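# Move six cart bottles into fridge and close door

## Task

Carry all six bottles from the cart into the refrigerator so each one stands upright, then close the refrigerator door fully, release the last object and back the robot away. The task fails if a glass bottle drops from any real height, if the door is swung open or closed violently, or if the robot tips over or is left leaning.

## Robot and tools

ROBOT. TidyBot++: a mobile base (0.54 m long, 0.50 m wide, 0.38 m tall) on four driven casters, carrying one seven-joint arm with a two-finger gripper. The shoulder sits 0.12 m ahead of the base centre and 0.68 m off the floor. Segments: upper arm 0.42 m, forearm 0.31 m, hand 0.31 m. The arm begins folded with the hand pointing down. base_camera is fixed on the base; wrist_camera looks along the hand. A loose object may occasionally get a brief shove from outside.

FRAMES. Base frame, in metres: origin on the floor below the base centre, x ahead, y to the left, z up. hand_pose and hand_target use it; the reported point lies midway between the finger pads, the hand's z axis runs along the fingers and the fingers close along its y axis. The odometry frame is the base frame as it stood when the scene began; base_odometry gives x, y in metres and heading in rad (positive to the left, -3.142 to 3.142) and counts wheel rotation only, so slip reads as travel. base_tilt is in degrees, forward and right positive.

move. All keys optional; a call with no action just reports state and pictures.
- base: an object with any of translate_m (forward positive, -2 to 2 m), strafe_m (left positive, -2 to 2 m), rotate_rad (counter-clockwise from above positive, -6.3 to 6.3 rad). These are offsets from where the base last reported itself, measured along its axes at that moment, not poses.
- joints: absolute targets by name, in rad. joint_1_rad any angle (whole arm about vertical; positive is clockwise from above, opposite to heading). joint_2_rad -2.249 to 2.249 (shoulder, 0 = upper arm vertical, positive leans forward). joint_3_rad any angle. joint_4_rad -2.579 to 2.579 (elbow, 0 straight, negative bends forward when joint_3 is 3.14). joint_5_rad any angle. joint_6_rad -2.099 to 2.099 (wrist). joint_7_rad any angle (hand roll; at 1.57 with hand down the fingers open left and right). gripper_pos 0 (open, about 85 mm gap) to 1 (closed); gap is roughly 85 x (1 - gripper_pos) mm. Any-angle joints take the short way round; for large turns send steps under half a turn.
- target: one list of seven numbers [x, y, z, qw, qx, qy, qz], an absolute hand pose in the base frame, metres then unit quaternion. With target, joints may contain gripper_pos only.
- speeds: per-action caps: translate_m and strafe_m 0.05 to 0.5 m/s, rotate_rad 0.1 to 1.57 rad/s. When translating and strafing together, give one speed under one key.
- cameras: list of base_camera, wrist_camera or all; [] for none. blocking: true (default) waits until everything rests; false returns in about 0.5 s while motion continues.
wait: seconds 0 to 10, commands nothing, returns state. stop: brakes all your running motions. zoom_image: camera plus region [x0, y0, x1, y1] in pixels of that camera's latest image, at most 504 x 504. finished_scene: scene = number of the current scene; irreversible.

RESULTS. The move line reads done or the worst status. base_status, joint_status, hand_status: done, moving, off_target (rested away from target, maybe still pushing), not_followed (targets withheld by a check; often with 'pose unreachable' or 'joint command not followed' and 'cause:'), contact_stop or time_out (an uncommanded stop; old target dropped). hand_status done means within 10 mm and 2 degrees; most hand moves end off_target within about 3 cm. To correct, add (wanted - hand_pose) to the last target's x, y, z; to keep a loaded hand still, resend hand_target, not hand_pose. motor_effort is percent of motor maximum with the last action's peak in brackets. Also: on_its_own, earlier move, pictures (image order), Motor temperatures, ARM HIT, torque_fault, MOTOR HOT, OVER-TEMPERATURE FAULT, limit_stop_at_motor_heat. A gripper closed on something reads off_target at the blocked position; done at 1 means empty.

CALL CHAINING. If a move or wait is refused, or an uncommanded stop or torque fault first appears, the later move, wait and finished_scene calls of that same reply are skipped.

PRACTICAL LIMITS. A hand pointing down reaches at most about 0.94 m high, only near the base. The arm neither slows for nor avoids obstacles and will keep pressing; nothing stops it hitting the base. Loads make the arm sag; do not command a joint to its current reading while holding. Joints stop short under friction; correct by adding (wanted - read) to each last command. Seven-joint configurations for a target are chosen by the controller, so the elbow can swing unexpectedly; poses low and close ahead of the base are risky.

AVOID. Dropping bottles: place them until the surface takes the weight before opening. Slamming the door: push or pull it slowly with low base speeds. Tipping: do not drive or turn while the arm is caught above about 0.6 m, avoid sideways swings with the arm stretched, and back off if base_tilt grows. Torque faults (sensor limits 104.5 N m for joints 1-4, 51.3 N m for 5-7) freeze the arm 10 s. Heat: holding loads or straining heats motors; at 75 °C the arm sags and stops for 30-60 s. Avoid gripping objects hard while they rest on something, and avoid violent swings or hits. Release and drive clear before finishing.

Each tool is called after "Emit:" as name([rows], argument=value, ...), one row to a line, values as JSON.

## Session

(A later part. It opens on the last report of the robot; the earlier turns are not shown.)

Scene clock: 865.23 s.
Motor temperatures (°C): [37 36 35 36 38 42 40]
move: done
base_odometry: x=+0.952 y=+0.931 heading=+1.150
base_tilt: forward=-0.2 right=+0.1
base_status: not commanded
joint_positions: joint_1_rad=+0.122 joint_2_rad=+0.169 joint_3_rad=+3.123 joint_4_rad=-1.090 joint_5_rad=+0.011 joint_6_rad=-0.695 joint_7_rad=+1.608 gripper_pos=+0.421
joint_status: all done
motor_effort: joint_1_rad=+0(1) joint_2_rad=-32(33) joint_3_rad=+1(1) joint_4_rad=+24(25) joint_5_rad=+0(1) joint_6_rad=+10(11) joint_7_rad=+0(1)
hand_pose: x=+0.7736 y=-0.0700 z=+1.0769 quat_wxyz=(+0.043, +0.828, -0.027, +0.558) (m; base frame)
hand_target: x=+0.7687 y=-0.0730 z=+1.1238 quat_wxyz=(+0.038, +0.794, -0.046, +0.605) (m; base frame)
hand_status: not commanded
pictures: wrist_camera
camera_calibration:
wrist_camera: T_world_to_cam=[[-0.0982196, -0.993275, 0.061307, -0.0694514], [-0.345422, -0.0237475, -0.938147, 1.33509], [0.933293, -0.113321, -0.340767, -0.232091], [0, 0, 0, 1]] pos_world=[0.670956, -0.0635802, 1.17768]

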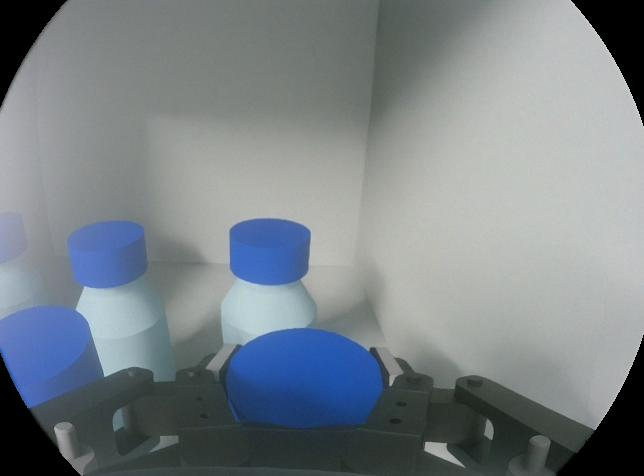

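Emit:
move(joints={"gripper_pos":0.05})

Emit:
move(base={"translate_m":-0.25}, speeds={"translate_m":0.2})

Scene clock: 869.87 s.
Motor temperatures (°C): [37 36 35 36 38 42 40]
move: done
base_odometry: x=+0.952 y=+0.931 heading=+1.150
base_tilt: forward=-0.1 right=+0.0
base_status: not commanded
joint_positions: joint_1_rad=+0.122 joint_2_rad=+0.145 joint_3_rad=+3.123 joint_4_rad=-1.090 joint_5_rad=+0.011 joint_6_rad=-0.675 joint_7_rad=+1.608 gripper_pos=+0.050
joint_status: all done
motor_effort: joint_1_rad=-1(1) joint_2_rad=-27(33) joint_3_rad=+1(1) joint_4_rad=+21(25) joint_5_rad=+0(1) joint_6_rad=+7(11) joint_7_rad=+1(1)
hand_pose: x=+0.7664 y=-0.0690 z=+1.0977 quat_wxyz=(+0.045, +0.816, -0.026, +0.575) (m; base frame)
hand_target: x=+0.7687 y=-0.0730 z=+1.1238 quat_wxyz=(+0.038, +0.794, -0.046, +0.605) (m; base frame)
hand_status: not commanded
pictures: base_camera, wrist_camera
camera_calibration:
wrist_camera: T_world_to_cam=[[-0.100681, -0.992988, 0.0619531, -0.0692861], [-0.305442, -0.0284131, -0.951787, 1.33614], [0.946873, -0.11475, -0.300439, -0.27294], [0, 0, 0, 1]] pos_world=[0.659578, -0.0621561, 1.19402]

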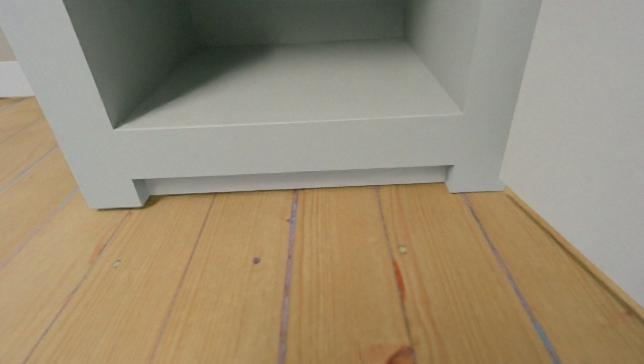

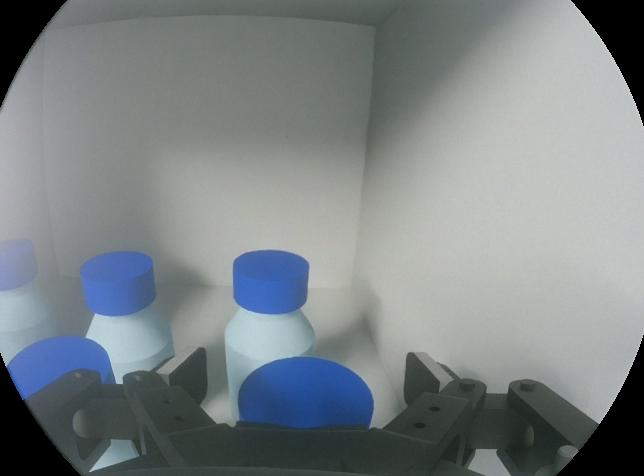

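Scene clock: 871.87 s.
Motor temperatures (°C): [37 36 35 36 38 42 40]
move: done
base_odometry: x=+0.849 y=+0.703 heading=+1.150
base_tilt: forward=-0.1 right=+0.0
base_status: done
joint_positions: joint_1_rad=+0.122 joint_2_rad=+0.136 joint_3_rad=+3.123 joint_4_rad=-1.090 joint_5_rad=+0.011 joint_6_rad=-0.675 joint_7_rad=+1.608 gripper_pos=+0.050
joint_status: not commanded
motor_effort: joint_1_rad=-1(3) joint_2_rad=-27(33) joint_3_rad=+1(2) joint_4_rad=+21(22) joint_5_rad=+0(1) joint_6_rad=+8(9) joint_7_rad=+0(1)
hand_pose: x=+0.7623 y=-0.0686 z=+1.1041 quat_wxyz=(+0.045, +0.813, -0.026, +0.580) (m; base frame)
hand_target: x=+0.7687 y=-0.0730 z=+1.1238 quat_wxyz=(+0.038, +0.794, -0.046, +0.605) (m; base frame)
hand_status: not commanded
pictures: base_camera, wrist_camera
camera_calibration:
wrist_camera: T_world_to_cam=[[-0.101411, -0.992901, 0.0621548, -0.0693348], [-0.296014, -0.0295314, -0.954727, 1.337], [0.949785, -0.115219, -0.290918, -0.279851], [0, 0, 0, 1]] pos_world=[0.65454, -0.061603, 1.19937]

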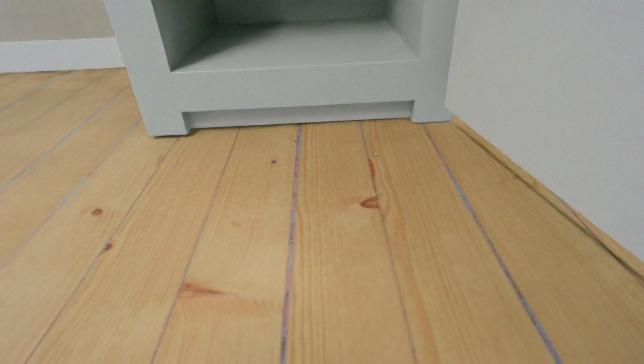

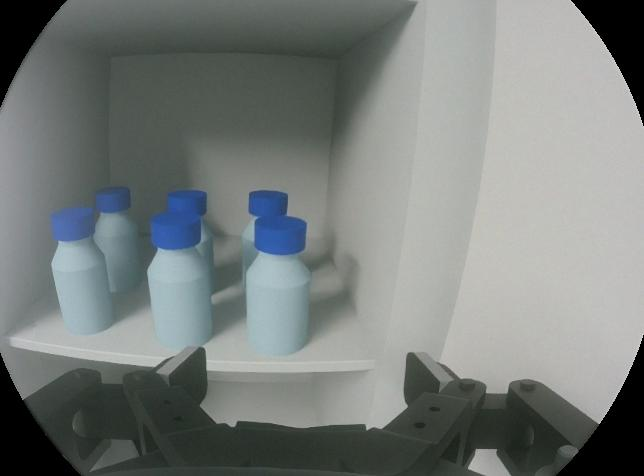

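Emit:
move(base={"translate_m":-0.3675,"strafe_m":-0.165}, speeds={"translate_m":0.4}, cameras=["wrist_camera"])

Emit:
move(base={"rotate_rad":1.728}, speeds={"rotate_rad":1.0}, target=[0.6,0,1.02,0,0.7071,0,0.7071])

Scene clock: 884.97 s.
Motor temperatures (°C): [37 36 35 36 38 43 40]
move: done
base_odometry: x=+0.850 y=+0.300 heading=+1.150
base_tilt: forward=-0.2 right=+0.1
base_status: done
joint_positions: joint_1_rad=+0.122 joint_2_rad=+0.136 joint_3_rad=+3.123 joint_4_rad=-1.090 joint_5_rad=+0.011 joint_6_rad=-0.675 joint_7_rad=+1.608 gripper_pos=+0.050
joint_status: not commanded
motor_effort: joint_1_rad=+0(2) joint_2_rad=-27(30) joint_3_rad=+1(3) joint_4_rad=+21(22) joint_5_rad=+0(1) joint_6_rad=+7(9) joint_7_rad=+1(1)
hand_pose: x=+0.7623 y=-0.0686 z=+1.1041 quat_wxyz=(+0.045, +0.813, -0.026, +0.579) (m; base frame)
hand_target: x=+0.7687 y=-0.0730 z=+1.1238 quat_wxyz=(+0.038, +0.794, -0.046, +0.605) (m; base frame)
hand_status: not commanded
pictures: wrist_camera
camera_calibration:
wrist_camera: T_world_to_cam=[[-0.101402, -0.992902, 0.0621519, -0.0693338], [-0.296154, -0.0295143, -0.954684, 1.33699], [0.949742, -0.115213, -0.291059, -0.27975], [0, 0, 0, 1]] pos_world=[0.654615, -0.0616122, 1.19929]

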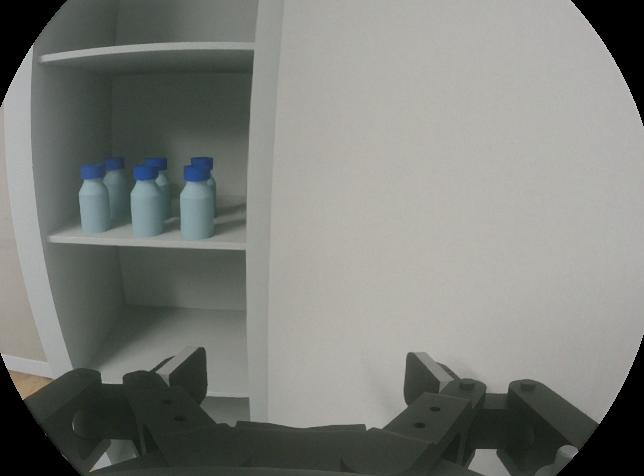

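Scene clock: 887.80 s.
Motor temperatures (°C): [37 36 35 36 38 43 40]
move: off_target
base_odometry: x=+0.850 y=+0.300 heading=+2.878
base_tilt: forward=-0.2 right=+0.1
base_status: done
joint_positions: joint_1_rad=+0.001 joint_2_rad=-0.321 joint_3_rad=+3.127 joint_4_rad=-2.087 joint_5_rad=+0.011 joint_6_rad=+0.125 joint_7_rad=+1.608 gripper_pos=+0.050
joint_status: not commanded
motor_effort: joint_1_rad=-1(4) joint_2_rad=-10(28) joint_3_rad=+1(4) joint_4_rad=+22(23) joint_5_rad=+0(2) joint_6_rad=+8(9) joint_7_rad=+1(1)
hand_pose: x=+0.6050 y=+0.0096 z=+0.9982 quat_wxyz=(+0.013, +0.731, +0.024, +0.682) (m; base frame)
hand_target: x=+0.6000 y=+0.0000 z=+1.0200 quat_wxyz=(+0.000, +0.707, +0.000, +0.707) (m; base frame)
hand_status: off_target (0.024 m and 5.1 deg from the pose sent, 0.195 m and 20.0 deg at the start)
pictures: base_camera, wrist_camera
camera_calibration:
wrist_camera: T_world_to_cam=[[0.00636851, -0.997582, 0.0692083, -0.07326], [-0.0349359, -0.0693895, -0.996978, 1.07621], [0.999369, 0.0039314, -0.0352933, -0.438564], [0, 0, 0, 1]] pos_world=[0.476353, 0.00331931, 1.06255]

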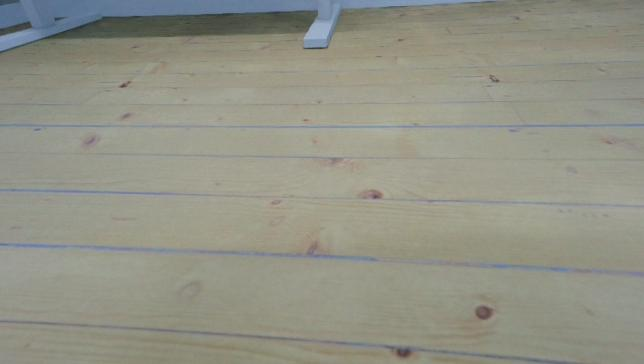

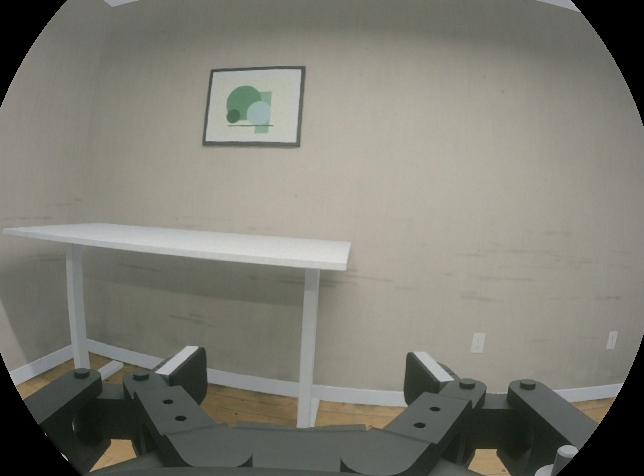

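Emit:
move(base={"translate_m":-1.088,"strafe_m":-0.19}, speeds={"translate_m":0.4}, cameras=[])

Emit:
move(base={"translate_m":-0.035,"strafe_m":-0.507}, speeds={"strafe_m":0.3})

Scene clock: 895.27 s.
Motor temperatures (°C): [37 35 35 36 38 43 40]
move: done
base_odometry: x=+1.950 y=+0.200 heading=+2.879
base_tilt: forward=-0.1 right=+0.1
base_status: done
joint_positions: joint_1_rad=+0.001 joint_2_rad=-0.333 joint_3_rad=+3.127 joint_4_rad=-2.088 joint_5_rad=+0.011 joint_6_rad=+0.128 joint_7_rad=+1.608 gripper_pos=+0.050
joint_status: not commanded
motor_effort: joint_1_rad=-1(1) joint_2_rad=-10(15) joint_3_rad=+1(2) joint_4_rad=+22(22) joint_5_rad=+1(1) joint_6_rad=+9(9) joint_7_rad=+1(1)
hand_pose: x=+0.6011 y=+0.0096 z=+1.0040 quat_wxyz=(+0.013, +0.727, +0.024, +0.687) (m; base frame)
hand_target: x=+0.6000 y=+0.0000 z=+1.0200 quat_wxyz=(+0.000, +0.707, +0.000, +0.707) (m; base frame)
hand_status: not commanded
pictures: none
No camera images: "cameras" was empty.

Scene clock: 897.90 s.
Motor temperatures (°C): [37 35 35 36 38 43 40]
move: done
base_odometry: x=+2.116 y=+0.680 heading=+2.878
base_tilt: forward=-0.1 right=+0.1
base_status: done
joint_positions: joint_1_rad=+0.000 joint_2_rad=-0.333 joint_3_rad=+3.133 joint_4_rad=-2.088 joint_5_rad=+0.011 joint_6_rad=+0.128 joint_7_rad=+1.608 gripper_pos=+0.050
joint_status: not commanded
motor_effort: joint_1_rad=+0(1) joint_2_rad=-10(10) joint_3_rad=+2(4) joint_4_rad=+22(22) joint_5_rad=+0(1) joint_6_rad=+8(9) joint_7_rad=+1(1)
hand_pose: x=+0.6012 y=+0.0064 z=+1.0041 quat_wxyz=(+0.014, +0.726, +0.022, +0.687) (m; base frame)
hand_target: x=+0.6000 y=+0.0000 z=+1.0200 quat_wxyz=(+0.000, +0.707, +0.000, +0.707) (m; base frame)
hand_status: not commanded
pictures: base_camera, wrist_camera
camera_calibration:
wrist_camera: T_world_to_cam=[[0.0000777827, -0.997735, 0.0672629, -0.0711334], [-0.0215227, -0.067249, -0.997504, 1.07419], [0.999768, -0.00137009, -0.0214791, -0.448687], [0, 0, 0, 1]] pos_world=[0.471708, 0.000651352, 1.06666]

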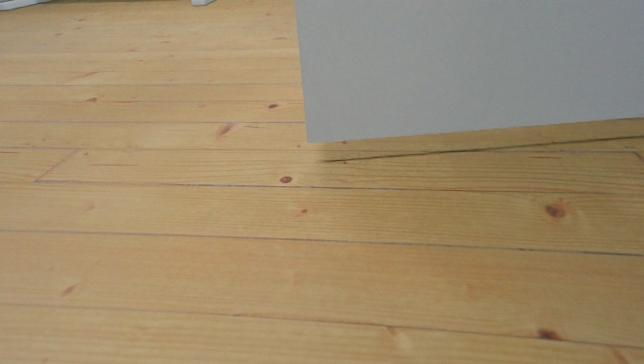

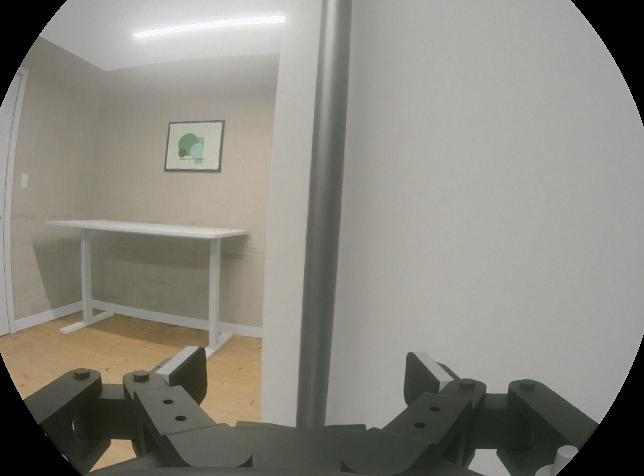

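Emit:
move(base={"translate_m":0.12,"strafe_m":-0.003}, speeds={"translate_m":0.1})

Scene clock: 902.63 s.
Motor temperatures (°C): [37 35 35 36 38 43 40]
move: done
base_odometry: x=+2.000 y=+0.715 heading=+2.878
base_tilt: forward=-0.2 right=+0.1
base_status: done
joint_positions: joint_1_rad=+0.000 joint_2_rad=-0.335 joint_3_rad=+3.133 joint_4_rad=-2.089 joint_5_rad=+0.011 joint_6_rad=+0.129 joint_7_rad=+1.608 gripper_pos=+0.050
joint_status: not commanded
motor_effort: joint_1_rad=+0(1) joint_2_rad=-10(13) joint_3_rad=+1(2) joint_4_rad=+22(22) joint_5_rad=+0(1) joint_6_rad=+8(9) joint_7_rad=+1(1)
hand_pose: x=+0.6005 y=+0.0064 z=+1.0051 quat_wxyz=(+0.014, +0.726, +0.022, +0.687) (m; base frame)
hand_target: x=+0.6000 y=+0.0000 z=+1.0200 quat_wxyz=(+0.000, +0.707, +0.000, +0.707) (m; base frame)
hand_status: not commanded
pictures: base_camera, wrist_camera
camera_calibration:
wrist_camera: T_world_to_cam=[[-0.0000670233, -0.997735, 0.0672616, -0.0711094], [-0.0193111, -0.0672478, -0.997549, 1.07387], [0.999814, -0.00136576, -0.0192629, -0.450236], [0, 0, 0, 1]] pos_world=[0.470885, 0.000651918, 1.06735]

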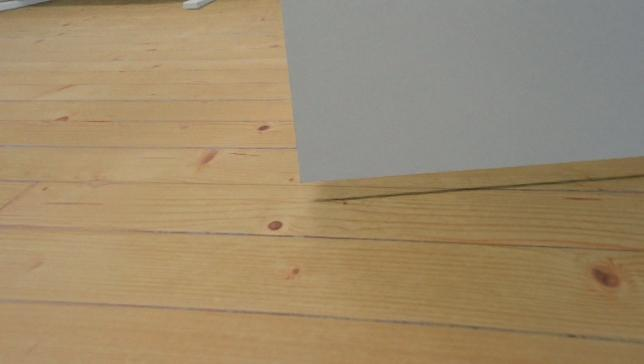

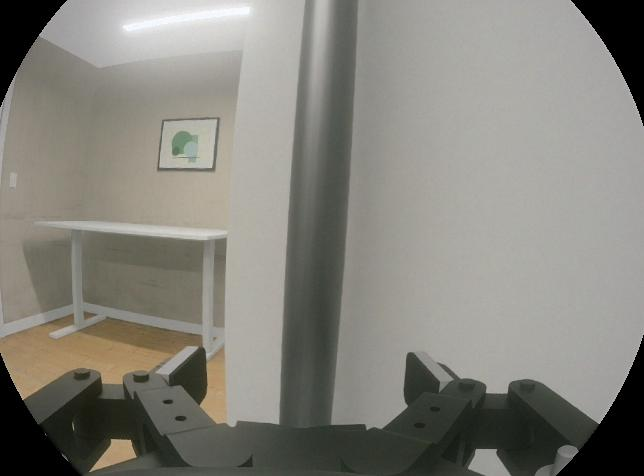

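Emit:
move(joints={"gripper_pos":0.76}, cameras=["wrist_camera"])

Emit:
move(base={"translate_m":0.196,"strafe_m":0.176,"rotate_rad":-0.3}, speeds={"translate_m":0.15,"rotate_rad":0.17})

Scene clock: 907.37 s.
Motor temperatures (°C): [37 35 35 36 38 43 40]
move: done
base_odometry: x=+2.001 y=+0.715 heading=+2.878
base_tilt: forward=-0.2 right=+0.1
base_status: not commanded
joint_positions: joint_1_rad=-0.001 joint_2_rad=-0.335 joint_3_rad=+3.136 joint_4_rad=-2.089 joint_5_rad=+0.011 joint_6_rad=+0.129 joint_7_rad=+1.608 gripper_pos=+0.759
joint_status: all done
motor_effort: joint_1_rad=+0(4) joint_2_rad=-9(10) joint_3_rad=+1(2) joint_4_rad=+22(22) joint_5_rad=+0(1) joint_6_rad=+7(9) joint_7_rad=+1(1)
hand_pose: x=+0.6006 y=+0.0051 z=+1.0051 quat_wxyz=(+0.015, +0.726, +0.021, +0.687) (m; base frame)
hand_target: x=+0.6000 y=+0.0000 z=+1.0200 quat_wxyz=(+0.000, +0.707, +0.000, +0.707) (m; base frame)
hand_status: not commanded
pictures: wrist_camera
camera_calibration:
wrist_camera: T_world_to_cam=[[-0.0021017, -0.997798, 0.0662883, -0.0702044], [-0.0194474, -0.0662352, -0.997615, 1.07394], [0.999809, -0.00338582, -0.0192654, -0.450266], [0, 0, 0, 1]] pos_world=[0.470918, -0.000441776, 1.06736]

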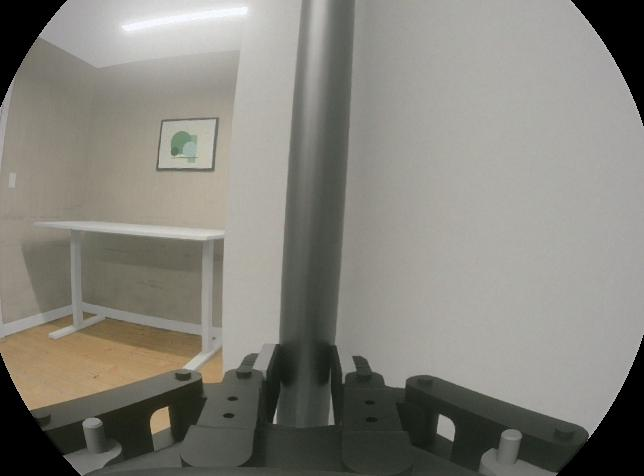

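Scene clock: 909.77 s.
Motor temperatures (°C): [37 35 35 36 38 43 40]
move: done
base_odometry: x=+1.765 y=+0.596 heading=+2.578
base_tilt: forward=-0.2 right=+0.0
base_status: done
joint_positions: joint_1_rad=-0.020 joint_2_rad=-0.345 joint_3_rad=+3.134 joint_4_rad=-2.103 joint_5_rad=+0.011 joint_6_rad=+0.135 joint_7_rad=+1.608 gripper_pos=+0.760
joint_status: not commanded
motor_effort: joint_1_rad=+0(8) joint_2_rad=-9(11) joint_3_rad=+2(11) joint_4_rad=+22(25) joint_5_rad=-1(2) joint_6_rad=+9(10) joint_7_rad=+1(1)
hand_pose: x=+0.5961 y=+0.0153 z=+1.0028 quat_wxyz=(+0.008, +0.725, +0.028, +0.688) (m; base frame)
hand_target: x=+0.6000 y=+0.0000 z=+1.0200 quat_wxyz=(+0.000, +0.707, +0.000, +0.707) (m; base frame)
hand_status: not commanded
pictures: base_camera, wrist_camera
camera_calibration:
wrist_camera: T_world_to_cam=[[0.0187978, -0.997578, 0.0669647, -0.0729795], [-0.0161296, -0.0672704, -0.997604, 1.07024], [0.999693, 0.0176727, -0.0173551, -0.447984], [0, 0, 0, 1]] pos_world=[0.466481, 0.00710992, 1.06479]

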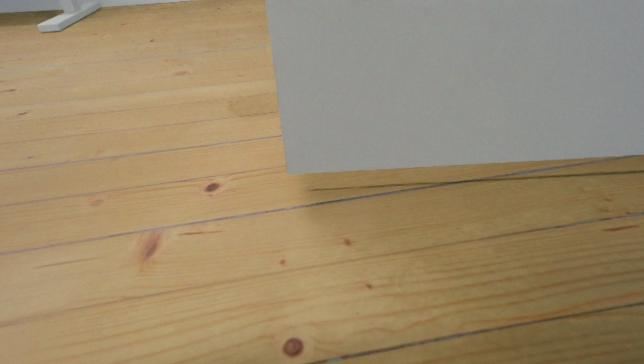

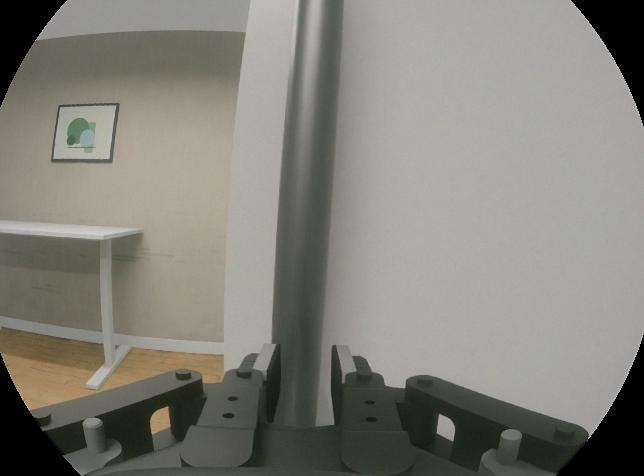

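Emit:
move(base={"translate_m":0.196,"strafe_m":0.184,"rotate_rad":-0.3}, speeds={"translate_m":0.15,"rotate_rad":0.17}, cameras=["wrist_camera"])

Emit:
move(base={"translate_m":0.196,"strafe_m":0.178,"rotate_rad":-0.3}, speeds={"translate_m":0.15,"rotate_rad":0.17})

Scene clock: 915.90 s.
Motor temperatures (°C): [37 35 35 36 38 43 40]
move: done
base_odometry: x=+1.501 y=+0.545 heading=+2.277
base_tilt: forward=-0.2 right=+0.0
base_status: done
joint_positions: joint_1_rad=-0.019 joint_2_rad=-0.345 joint_3_rad=+3.135 joint_4_rad=-2.105 joint_5_rad=+0.011 joint_6_rad=+0.136 joint_7_rad=+1.608 gripper_pos=+0.760
joint_status: not commanded
motor_effort: joint_1_rad=-1(2) joint_2_rad=-10(11) joint_3_rad=+2(4) joint_4_rad=+22(25) joint_5_rad=-1(1) joint_6_rad=+8(10) joint_7_rad=+1(2)
hand_pose: x=+0.5960 y=+0.0148 z=+1.0020 quat_wxyz=(+0.008, +0.725, +0.028, +0.688) (m; base frame)
hand_target: x=+0.6000 y=+0.0000 z=+1.0200 quat_wxyz=(+0.000, +0.707, +0.000, +0.707) (m; base frame)
hand_status: not commanded
pictures: wrist_camera
camera_calibration:
wrist_camera: T_world_to_cam=[[0.0180532, -0.997603, 0.0667951, -0.0727621], [-0.0172915, -0.0671075, -0.997596, 1.0701], [0.999687, 0.0168548, -0.0184615, -0.446726], [0, 0, 0, 1]] pos_world=[0.466403, 0.00675319, 1.06414]

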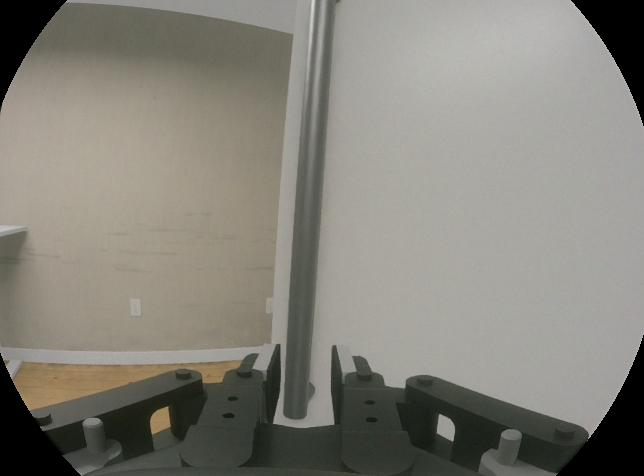

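Scene clock: 918.33 s.
Motor temperatures (°C): [37 35 35 36 38 43 40]
move: done
base_odometry: x=+1.238 y=+0.579 heading=+1.976
base_tilt: forward=-0.2 right=+0.0
base_status: done
joint_positions: joint_1_rad=-0.019 joint_2_rad=-0.345 joint_3_rad=+3.135 joint_4_rad=-2.105 joint_5_rad=+0.011 joint_6_rad=+0.136 joint_7_rad=+1.608 gripper_pos=+0.760
joint_status: not commanded
motor_effort: joint_1_rad=-1(1) joint_2_rad=-9(11) joint_3_rad=+1(3) joint_4_rad=+22(22) joint_5_rad=-1(1) joint_6_rad=+9(10) joint_7_rad=+0(1)
hand_pose: x=+0.5960 y=+0.0147 z=+1.0019 quat_wxyz=(+0.008, +0.725, +0.028, +0.688) (m; base frame)
hand_target: x=+0.6000 y=+0.0000 z=+1.0200 quat_wxyz=(+0.000, +0.707, +0.000, +0.707) (m; base frame)
hand_status: not commanded
pictures: base_camera, wrist_camera
camera_calibration:
wrist_camera: T_world_to_cam=[[0.0177803, -0.997612, 0.0667358, -0.0726892], [-0.0174582, -0.0670459, -0.997597, 1.07012], [0.999689, 0.0165725, -0.0186086, -0.446628], [0, 0, 0, 1]] pos_world=[0.466464, 0.00663303, 1.06409]

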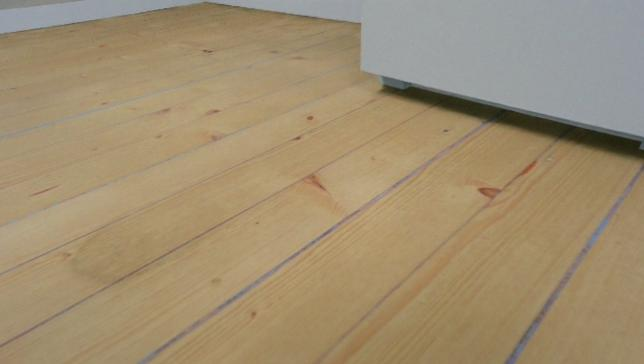

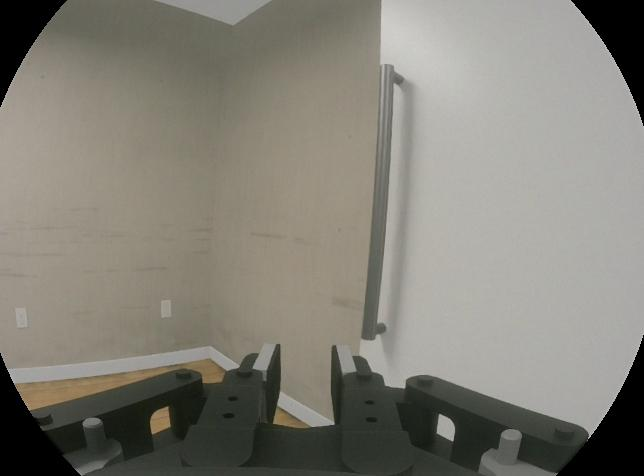

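Emit:
wait(seconds=0.1)

Emit:
zoom_image(camera="base_camera", region=[340, 30, 644, 190])

Scene clock: 923.70 s.
Motor temperatures (°C): [37 35 35 36 38 43 40]
base_odometry: x=+1.238 y=+0.579 heading=+1.976
base_tilt: forward=-0.2 right=+0.1
base_status: done
joint_positions: joint_1_rad=-0.019 joint_2_rad=-0.345 joint_3_rad=+3.135 joint_4_rad=-2.105 joint_5_rad=+0.011 joint_6_rad=+0.136 joint_7_rad=+1.608 gripper_pos=+0.760
joint_status: not commanded
motor_effort: joint_1_rad=+0(1) joint_2_rad=-10(11) joint_3_rad=+1(3) joint_4_rad=+22(22) joint_5_rad=+0(1) joint_6_rad=+8(10) joint_7_rad=+1(1)
hand_pose: x=+0.5960 y=+0.0147 z=+1.0019 quat_wxyz=(+0.008, +0.725, +0.028, +0.688) (m; base frame)
hand_target: x=+0.6000 y=+0.0000 z=+1.0200 quat_wxyz=(+0.000, +0.707, +0.000, +0.707) (m; base frame)
hand_status: not commanded
wait: 0.10 s; at rest from the start
pictures: base_camera, wrist_camera
camera_calibration:
wrist_camera: T_world_to_cam=[[0.0177803, -0.997612, 0.0667358, -0.0726892], [-0.0174582, -0.0670459, -0.997597, 1.07012], [0.999689, 0.0165725, -0.0186086, -0.446628], [0, 0, 0, 1]] pos_world=[0.466464, 0.00663303, 1.06409]

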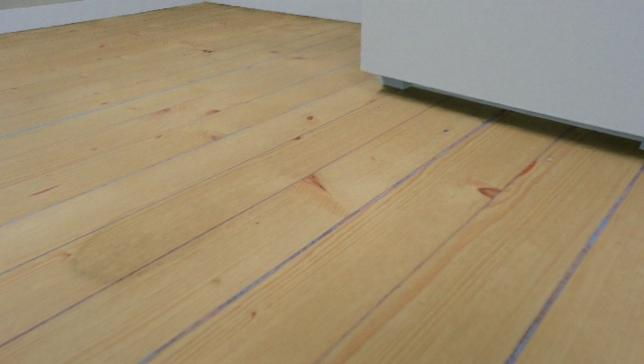

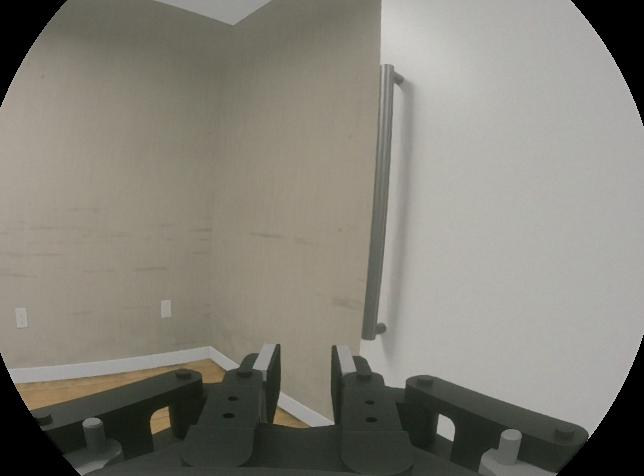

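Scaled by 1.658.

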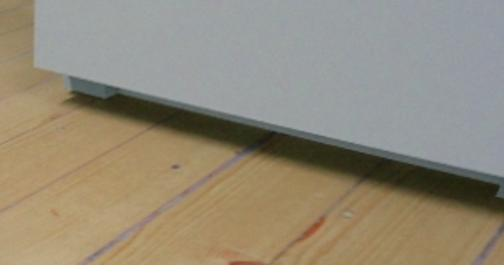

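Emit:
move(base={"rotate_rad":-0.826}, joints={"gripper_pos":1})

Emit:
move(base={"strafe_m":0.55,"translate_m":-0.1}, speeds={"strafe_m":0.35})

Scene clock: 934.70 s.
Motor temperatures (°C): [37 35 35 36 38 43 40]
move: done
base_odometry: x=+1.238 y=+0.579 heading=+1.151
base_tilt: forward=-0.2 right=+0.0
base_status: done
joint_positions: joint_1_rad=-0.015 joint_2_rad=-0.345 joint_3_rad=+3.140 joint_4_rad=-2.105 joint_5_rad=+0.011 joint_6_rad=+0.136 joint_7_rad=+1.608 gripper_pos=+0.999
joint_status: all done
motor_effort: joint_1_rad=+0(2) joint_2_rad=-9(11) joint_3_rad=+1(3) joint_4_rad=+22(22) joint_5_rad=+0(1) joint_6_rad=+9(9) joint_7_rad=+0(2)
hand_pose: x=+0.5962 y=+0.0098 z=+1.0019 quat_wxyz=(+0.010, +0.725, +0.024, +0.688) (m; base frame)
hand_target: x=+0.6000 y=+0.0000 z=+1.0200 quat_wxyz=(+0.000, +0.707, +0.000, +0.707) (m; base frame)
hand_status: not commanded
pictures: base_camera, wrist_camera
camera_calibration:
wrist_camera: T_world_to_cam=[[0.00882573, -0.997849, 0.0649611, -0.0704148], [-0.0180821, -0.0651123, -0.997714, 1.07029], [0.999798, 0.00763093, -0.0186178, -0.446692], [0, 0, 0, 1]] pos_world=[0.466576, 0.00283456, 1.0641]

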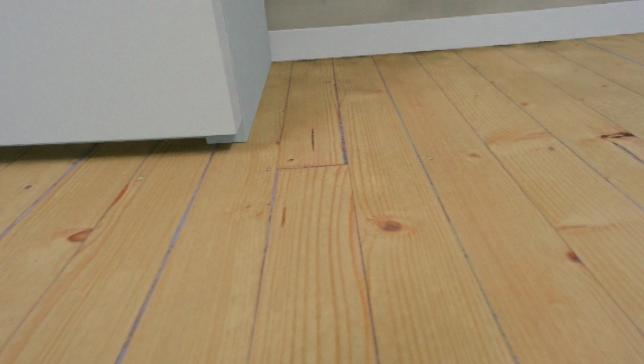

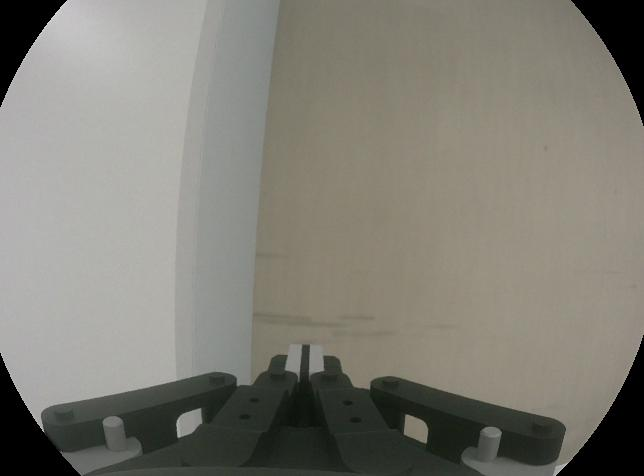

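Scene clock: 937.33 s.
Motor temperatures (°C): [37 35 35 36 38 43 40]
move: done
base_odometry: x=+0.695 y=+0.712 heading=+1.150
base_tilt: forward=-0.2 right=+0.1
base_status: done
joint_positions: joint_1_rad=-0.015 joint_2_rad=-0.345 joint_3_rad=+3.140 joint_4_rad=-2.105 joint_5_rad=+0.011 joint_6_rad=+0.136 joint_7_rad=+1.608 gripper_pos=+0.999
joint_status: not commanded
motor_effort: joint_1_rad=-1(2) joint_2_rad=-10(10) joint_3_rad=+1(3) joint_4_rad=+22(22) joint_5_rad=+1(1) joint_6_rad=+8(9) joint_7_rad=+1(1)
hand_pose: x=+0.5962 y=+0.0097 z=+1.0019 quat_wxyz=(+0.010, +0.725, +0.024, +0.688) (m; base frame)
hand_target: x=+0.6000 y=+0.0000 z=+1.0200 quat_wxyz=(+0.000, +0.707, +0.000, +0.707) (m; base frame)
hand_status: not commanded
pictures: base_camera, wrist_camera
camera_calibration:
wrist_camera: T_world_to_cam=[[0.00863262, -0.997855, 0.0648917, -0.0703445], [-0.0180957, -0.0650394, -0.997719, 1.0703], [0.999799, 0.00743866, -0.0186184, -0.446694], [0, 0, 0, 1]] pos_world=[0.466579, 0.00274072, 1.0641]

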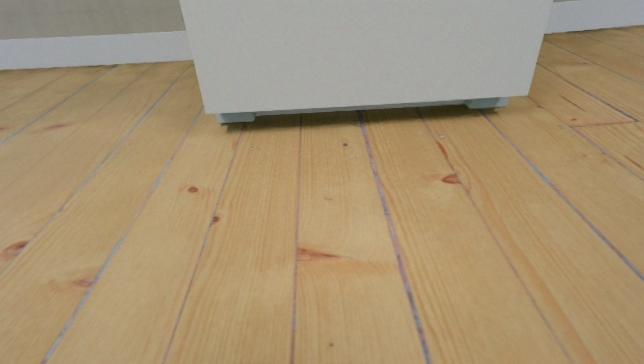

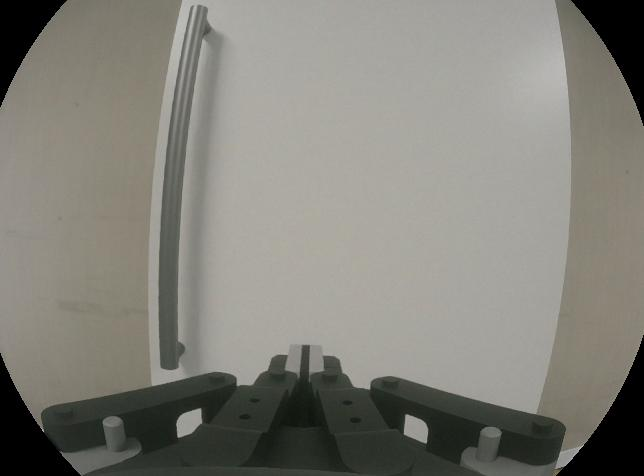

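Emit:
move(base={"translate_m":0.27,"strafe_m":0.04}, speeds={"translate_m":0.2})

Emit:
zoom_image(camera="base_camera", region=[100, 40, 600, 240])

Scene clock: 944.87 s.
Motor temperatures (°C): [37 35 35 36 38 43 40]
move: done
base_odometry: x=+0.769 y=+0.975 heading=+1.150
base_tilt: forward=-0.1 right=+0.1
base_status: done
joint_positions: joint_1_rad=-0.015 joint_2_rad=-0.342 joint_3_rad=+3.140 joint_4_rad=-2.105 joint_5_rad=+0.011 joint_6_rad=+0.136 joint_7_rad=+1.608 gripper_pos=+0.999
joint_status: not commanded
motor_effort: joint_1_rad=+0(2) joint_2_rad=-9(12) joint_3_rad=+1(2) joint_4_rad=+22(22) joint_5_rad=-1(1) joint_6_rad=+8(10) joint_7_rad=+1(1)
hand_pose: x=+0.5972 y=+0.0097 z=+1.0004 quat_wxyz=(+0.010, +0.727, +0.024, +0.687) (m; base frame)
hand_target: x=+0.6000 y=+0.0000 z=+1.0200 quat_wxyz=(+0.000, +0.707, +0.000, +0.707) (m; base frame)
hand_status: not commanded
pictures: base_camera, wrist_camera
camera_calibration:
wrist_camera: T_world_to_cam=[[0.00883859, -0.997852, 0.0649124, -0.0703831], [-0.0212619, -0.0650878, -0.997653, 1.07063], [0.999735, 0.00743768, -0.0217916, -0.444523], [0, 0, 0, 1]] pos_world=[0.467791, 0.00275923, 1.063]

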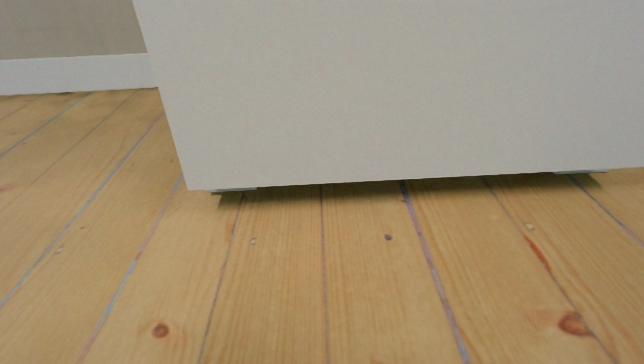

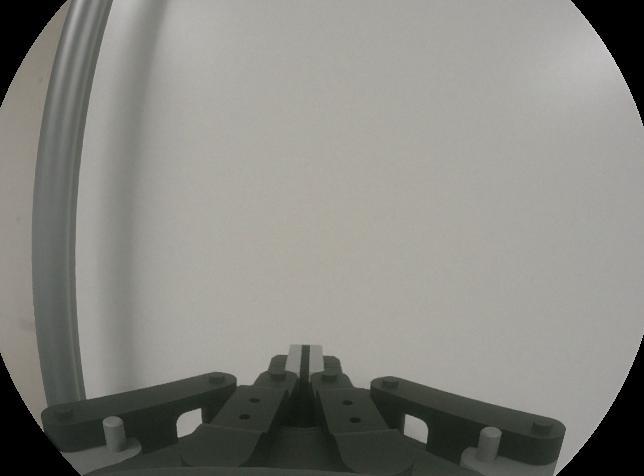

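Scaled by 1.008.

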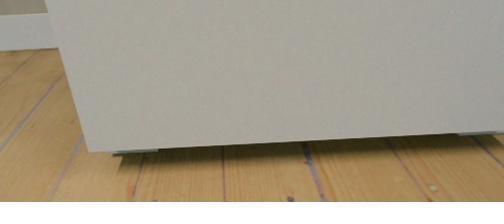

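Emit:
move(base={"translate_m":0.05}, speeds={"translate_m":0.05})

Emit:
move(base={"translate_m":0.02}, speeds={"translate_m":0.05})

Scene clock: 951.60 s.
Motor temperatures (°C): [37 34 35 36 38 43 40]
move: done
base_odometry: x=+0.789 y=+1.020 heading=+1.150
base_tilt: forward=-0.2 right=+0.1
base_status: done
joint_positions: joint_1_rad=-0.015 joint_2_rad=-0.351 joint_3_rad=+3.140 joint_4_rad=-2.112 joint_5_rad=+0.011 joint_6_rad=+0.137 joint_7_rad=+1.608 gripper_pos=+0.999
joint_status: not commanded
motor_effort: joint_1_rad=-1(1) joint_2_rad=-7(10) joint_3_rad=+1(2) joint_4_rad=+22(28) joint_5_rad=+0(1) joint_6_rad=+8(12) joint_7_rad=+1(1)
hand_pose: x=+0.5940 y=+0.0097 z=+1.0009 quat_wxyz=(+0.010, +0.725, +0.024, +0.688) (m; base frame)
hand_target: x=+0.6000 y=+0.0000 z=+1.0200 quat_wxyz=(+0.000, +0.707, +0.000, +0.707) (m; base frame)
hand_status: not commanded
pictures: base_camera, wrist_camera
camera_calibration:
wrist_camera: T_world_to_cam=[[0.00863089, -0.997855, 0.0648938, -0.0702907], [-0.0179086, -0.06504, -0.997722, 1.0691], [0.999802, 0.00744908, -0.0184315, -0.444628], [0, 0, 0, 1]] pos_world=[0.464293, 0.00270664, 1.06303]

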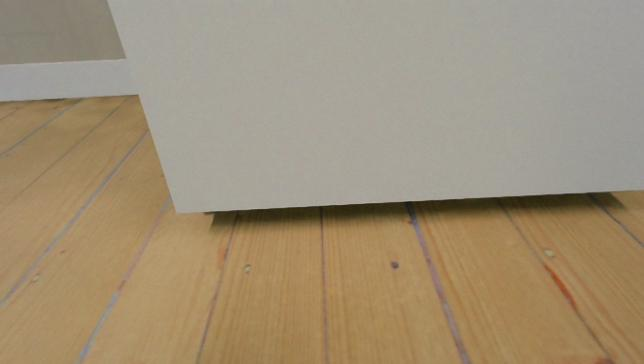

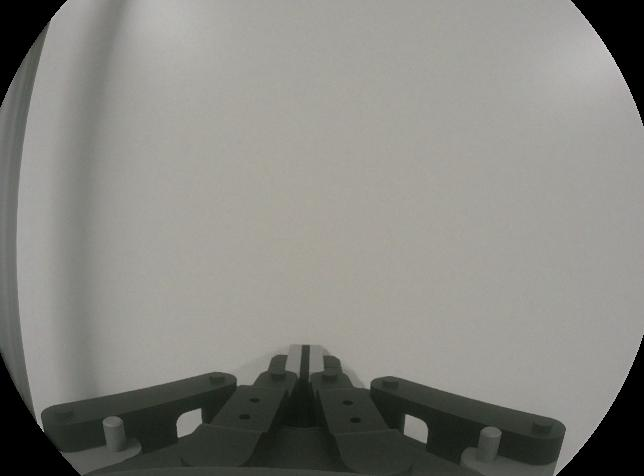

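Scene clock: 952.37 s.
Motor temperatures (°C): [37 34 35 36 38 43 40]
move: done
base_odometry: x=+0.797 y=+1.038 heading=+1.150
base_tilt: forward=-0.2 right=+0.0
base_status: done
joint_positions: joint_1_rad=-0.015 joint_2_rad=-0.400 joint_3_rad=+3.140 joint_4_rad=-2.150 joint_5_rad=+0.011 joint_6_rad=+0.137 joint_7_rad=+1.608 gripper_pos=+0.999
joint_status: not commanded
motor_effort: joint_1_rad=+0(1) joint_2_rad=+5(7) joint_3_rad=+3(3) joint_4_rad=+31(32) joint_5_rad=+0(1) joint_6_rad=+14(15) joint_7_rad=+1(1)
hand_pose: x=+0.5753 y=+0.0094 z=+1.0002 quat_wxyz=(+0.011, +0.721, +0.024, +0.692) (m; base frame)
hand_target: x=+0.6000 y=+0.0000 z=+1.0200 quat_wxyz=(+0.000, +0.707, +0.000, +0.707) (m; base frame)
hand_status: not commanded
pictures: base_camera, wrist_camera
camera_calibration:
wrist_camera: T_world_to_cam=[[0.00787929, -0.997864, 0.0648543, -0.069913], [-0.00659133, -0.0649067, -0.99787, 1.06174], [0.999947, 0.00743503, -0.00708866, -0.43741], [0, 0, 0, 1]] pos_world=[0.444936, 0.00240266, 1.06091]

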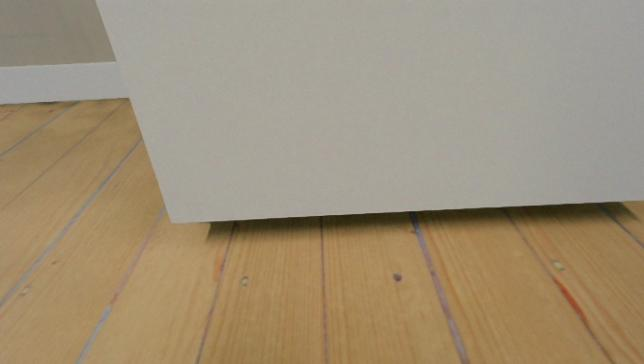

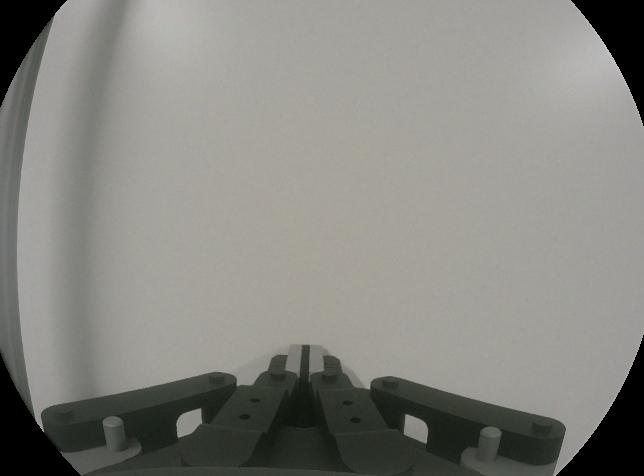

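Emit:
move(base={"translate_m":-0.35}, speeds={"translate_m":0.3})

Emit:
zoom_image(camera="base_camera", region=[160, 20, 580, 160])

Scene clock: 958.37 s.
Motor temperatures (°C): [37 34 35 36 38 43 40]
move: done
base_odometry: x=+0.654 y=+0.719 heading=+1.150
base_tilt: forward=-0.2 right=+0.1
base_status: done
joint_positions: joint_1_rad=-0.015 joint_2_rad=-0.339 joint_3_rad=+3.141 joint_4_rad=-2.113 joint_5_rad=+0.011 joint_6_rad=+0.147 joint_7_rad=+1.608 gripper_pos=+0.999
joint_status: not commanded
motor_effort: joint_1_rad=-1(2) joint_2_rad=-10(14) joint_3_rad=+1(3) joint_4_rad=+22(29) joint_5_rad=+0(1) joint_6_rad=+9(12) joint_7_rad=+1(1)
hand_pose: x=+0.5976 y=+0.0096 z=+0.9982 quat_wxyz=(+0.010, +0.726, +0.024, +0.687) (m; base frame)
hand_target: x=+0.6000 y=+0.0000 z=+1.0200 quat_wxyz=(+0.000, +0.707, +0.000, +0.707) (m; base frame)
hand_status: not commanded
pictures: base_camera, wrist_camera
camera_calibration:
wrist_camera: T_world_to_cam=[[0.00849414, -0.997864, 0.0647644, -0.0700494], [-0.0195823, -0.0649203, -0.997698, 1.06742], [0.999772, 0.00720635, -0.020092, -0.446633], [0, 0, 0, 1]] pos_world=[0.468028, 0.0026158, 1.06052]

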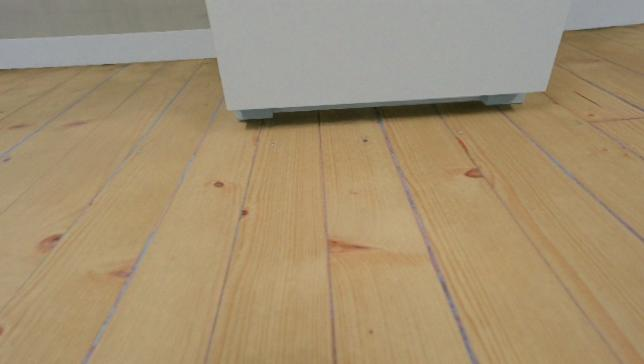

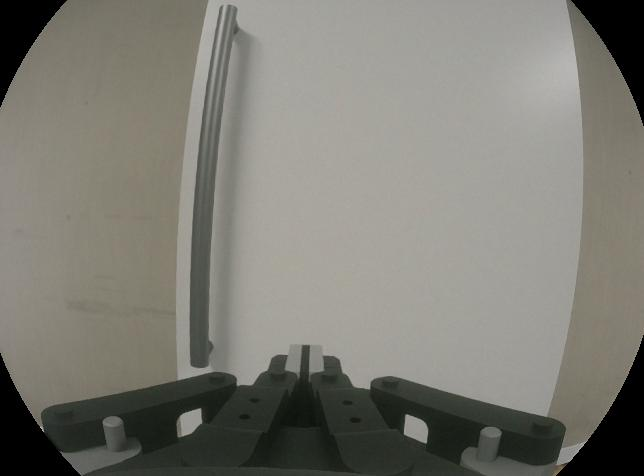

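Scaled by 1.200.

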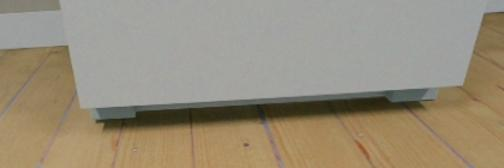

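Emit:
finished_scene(scene=1)

The scene is finished: the task was done.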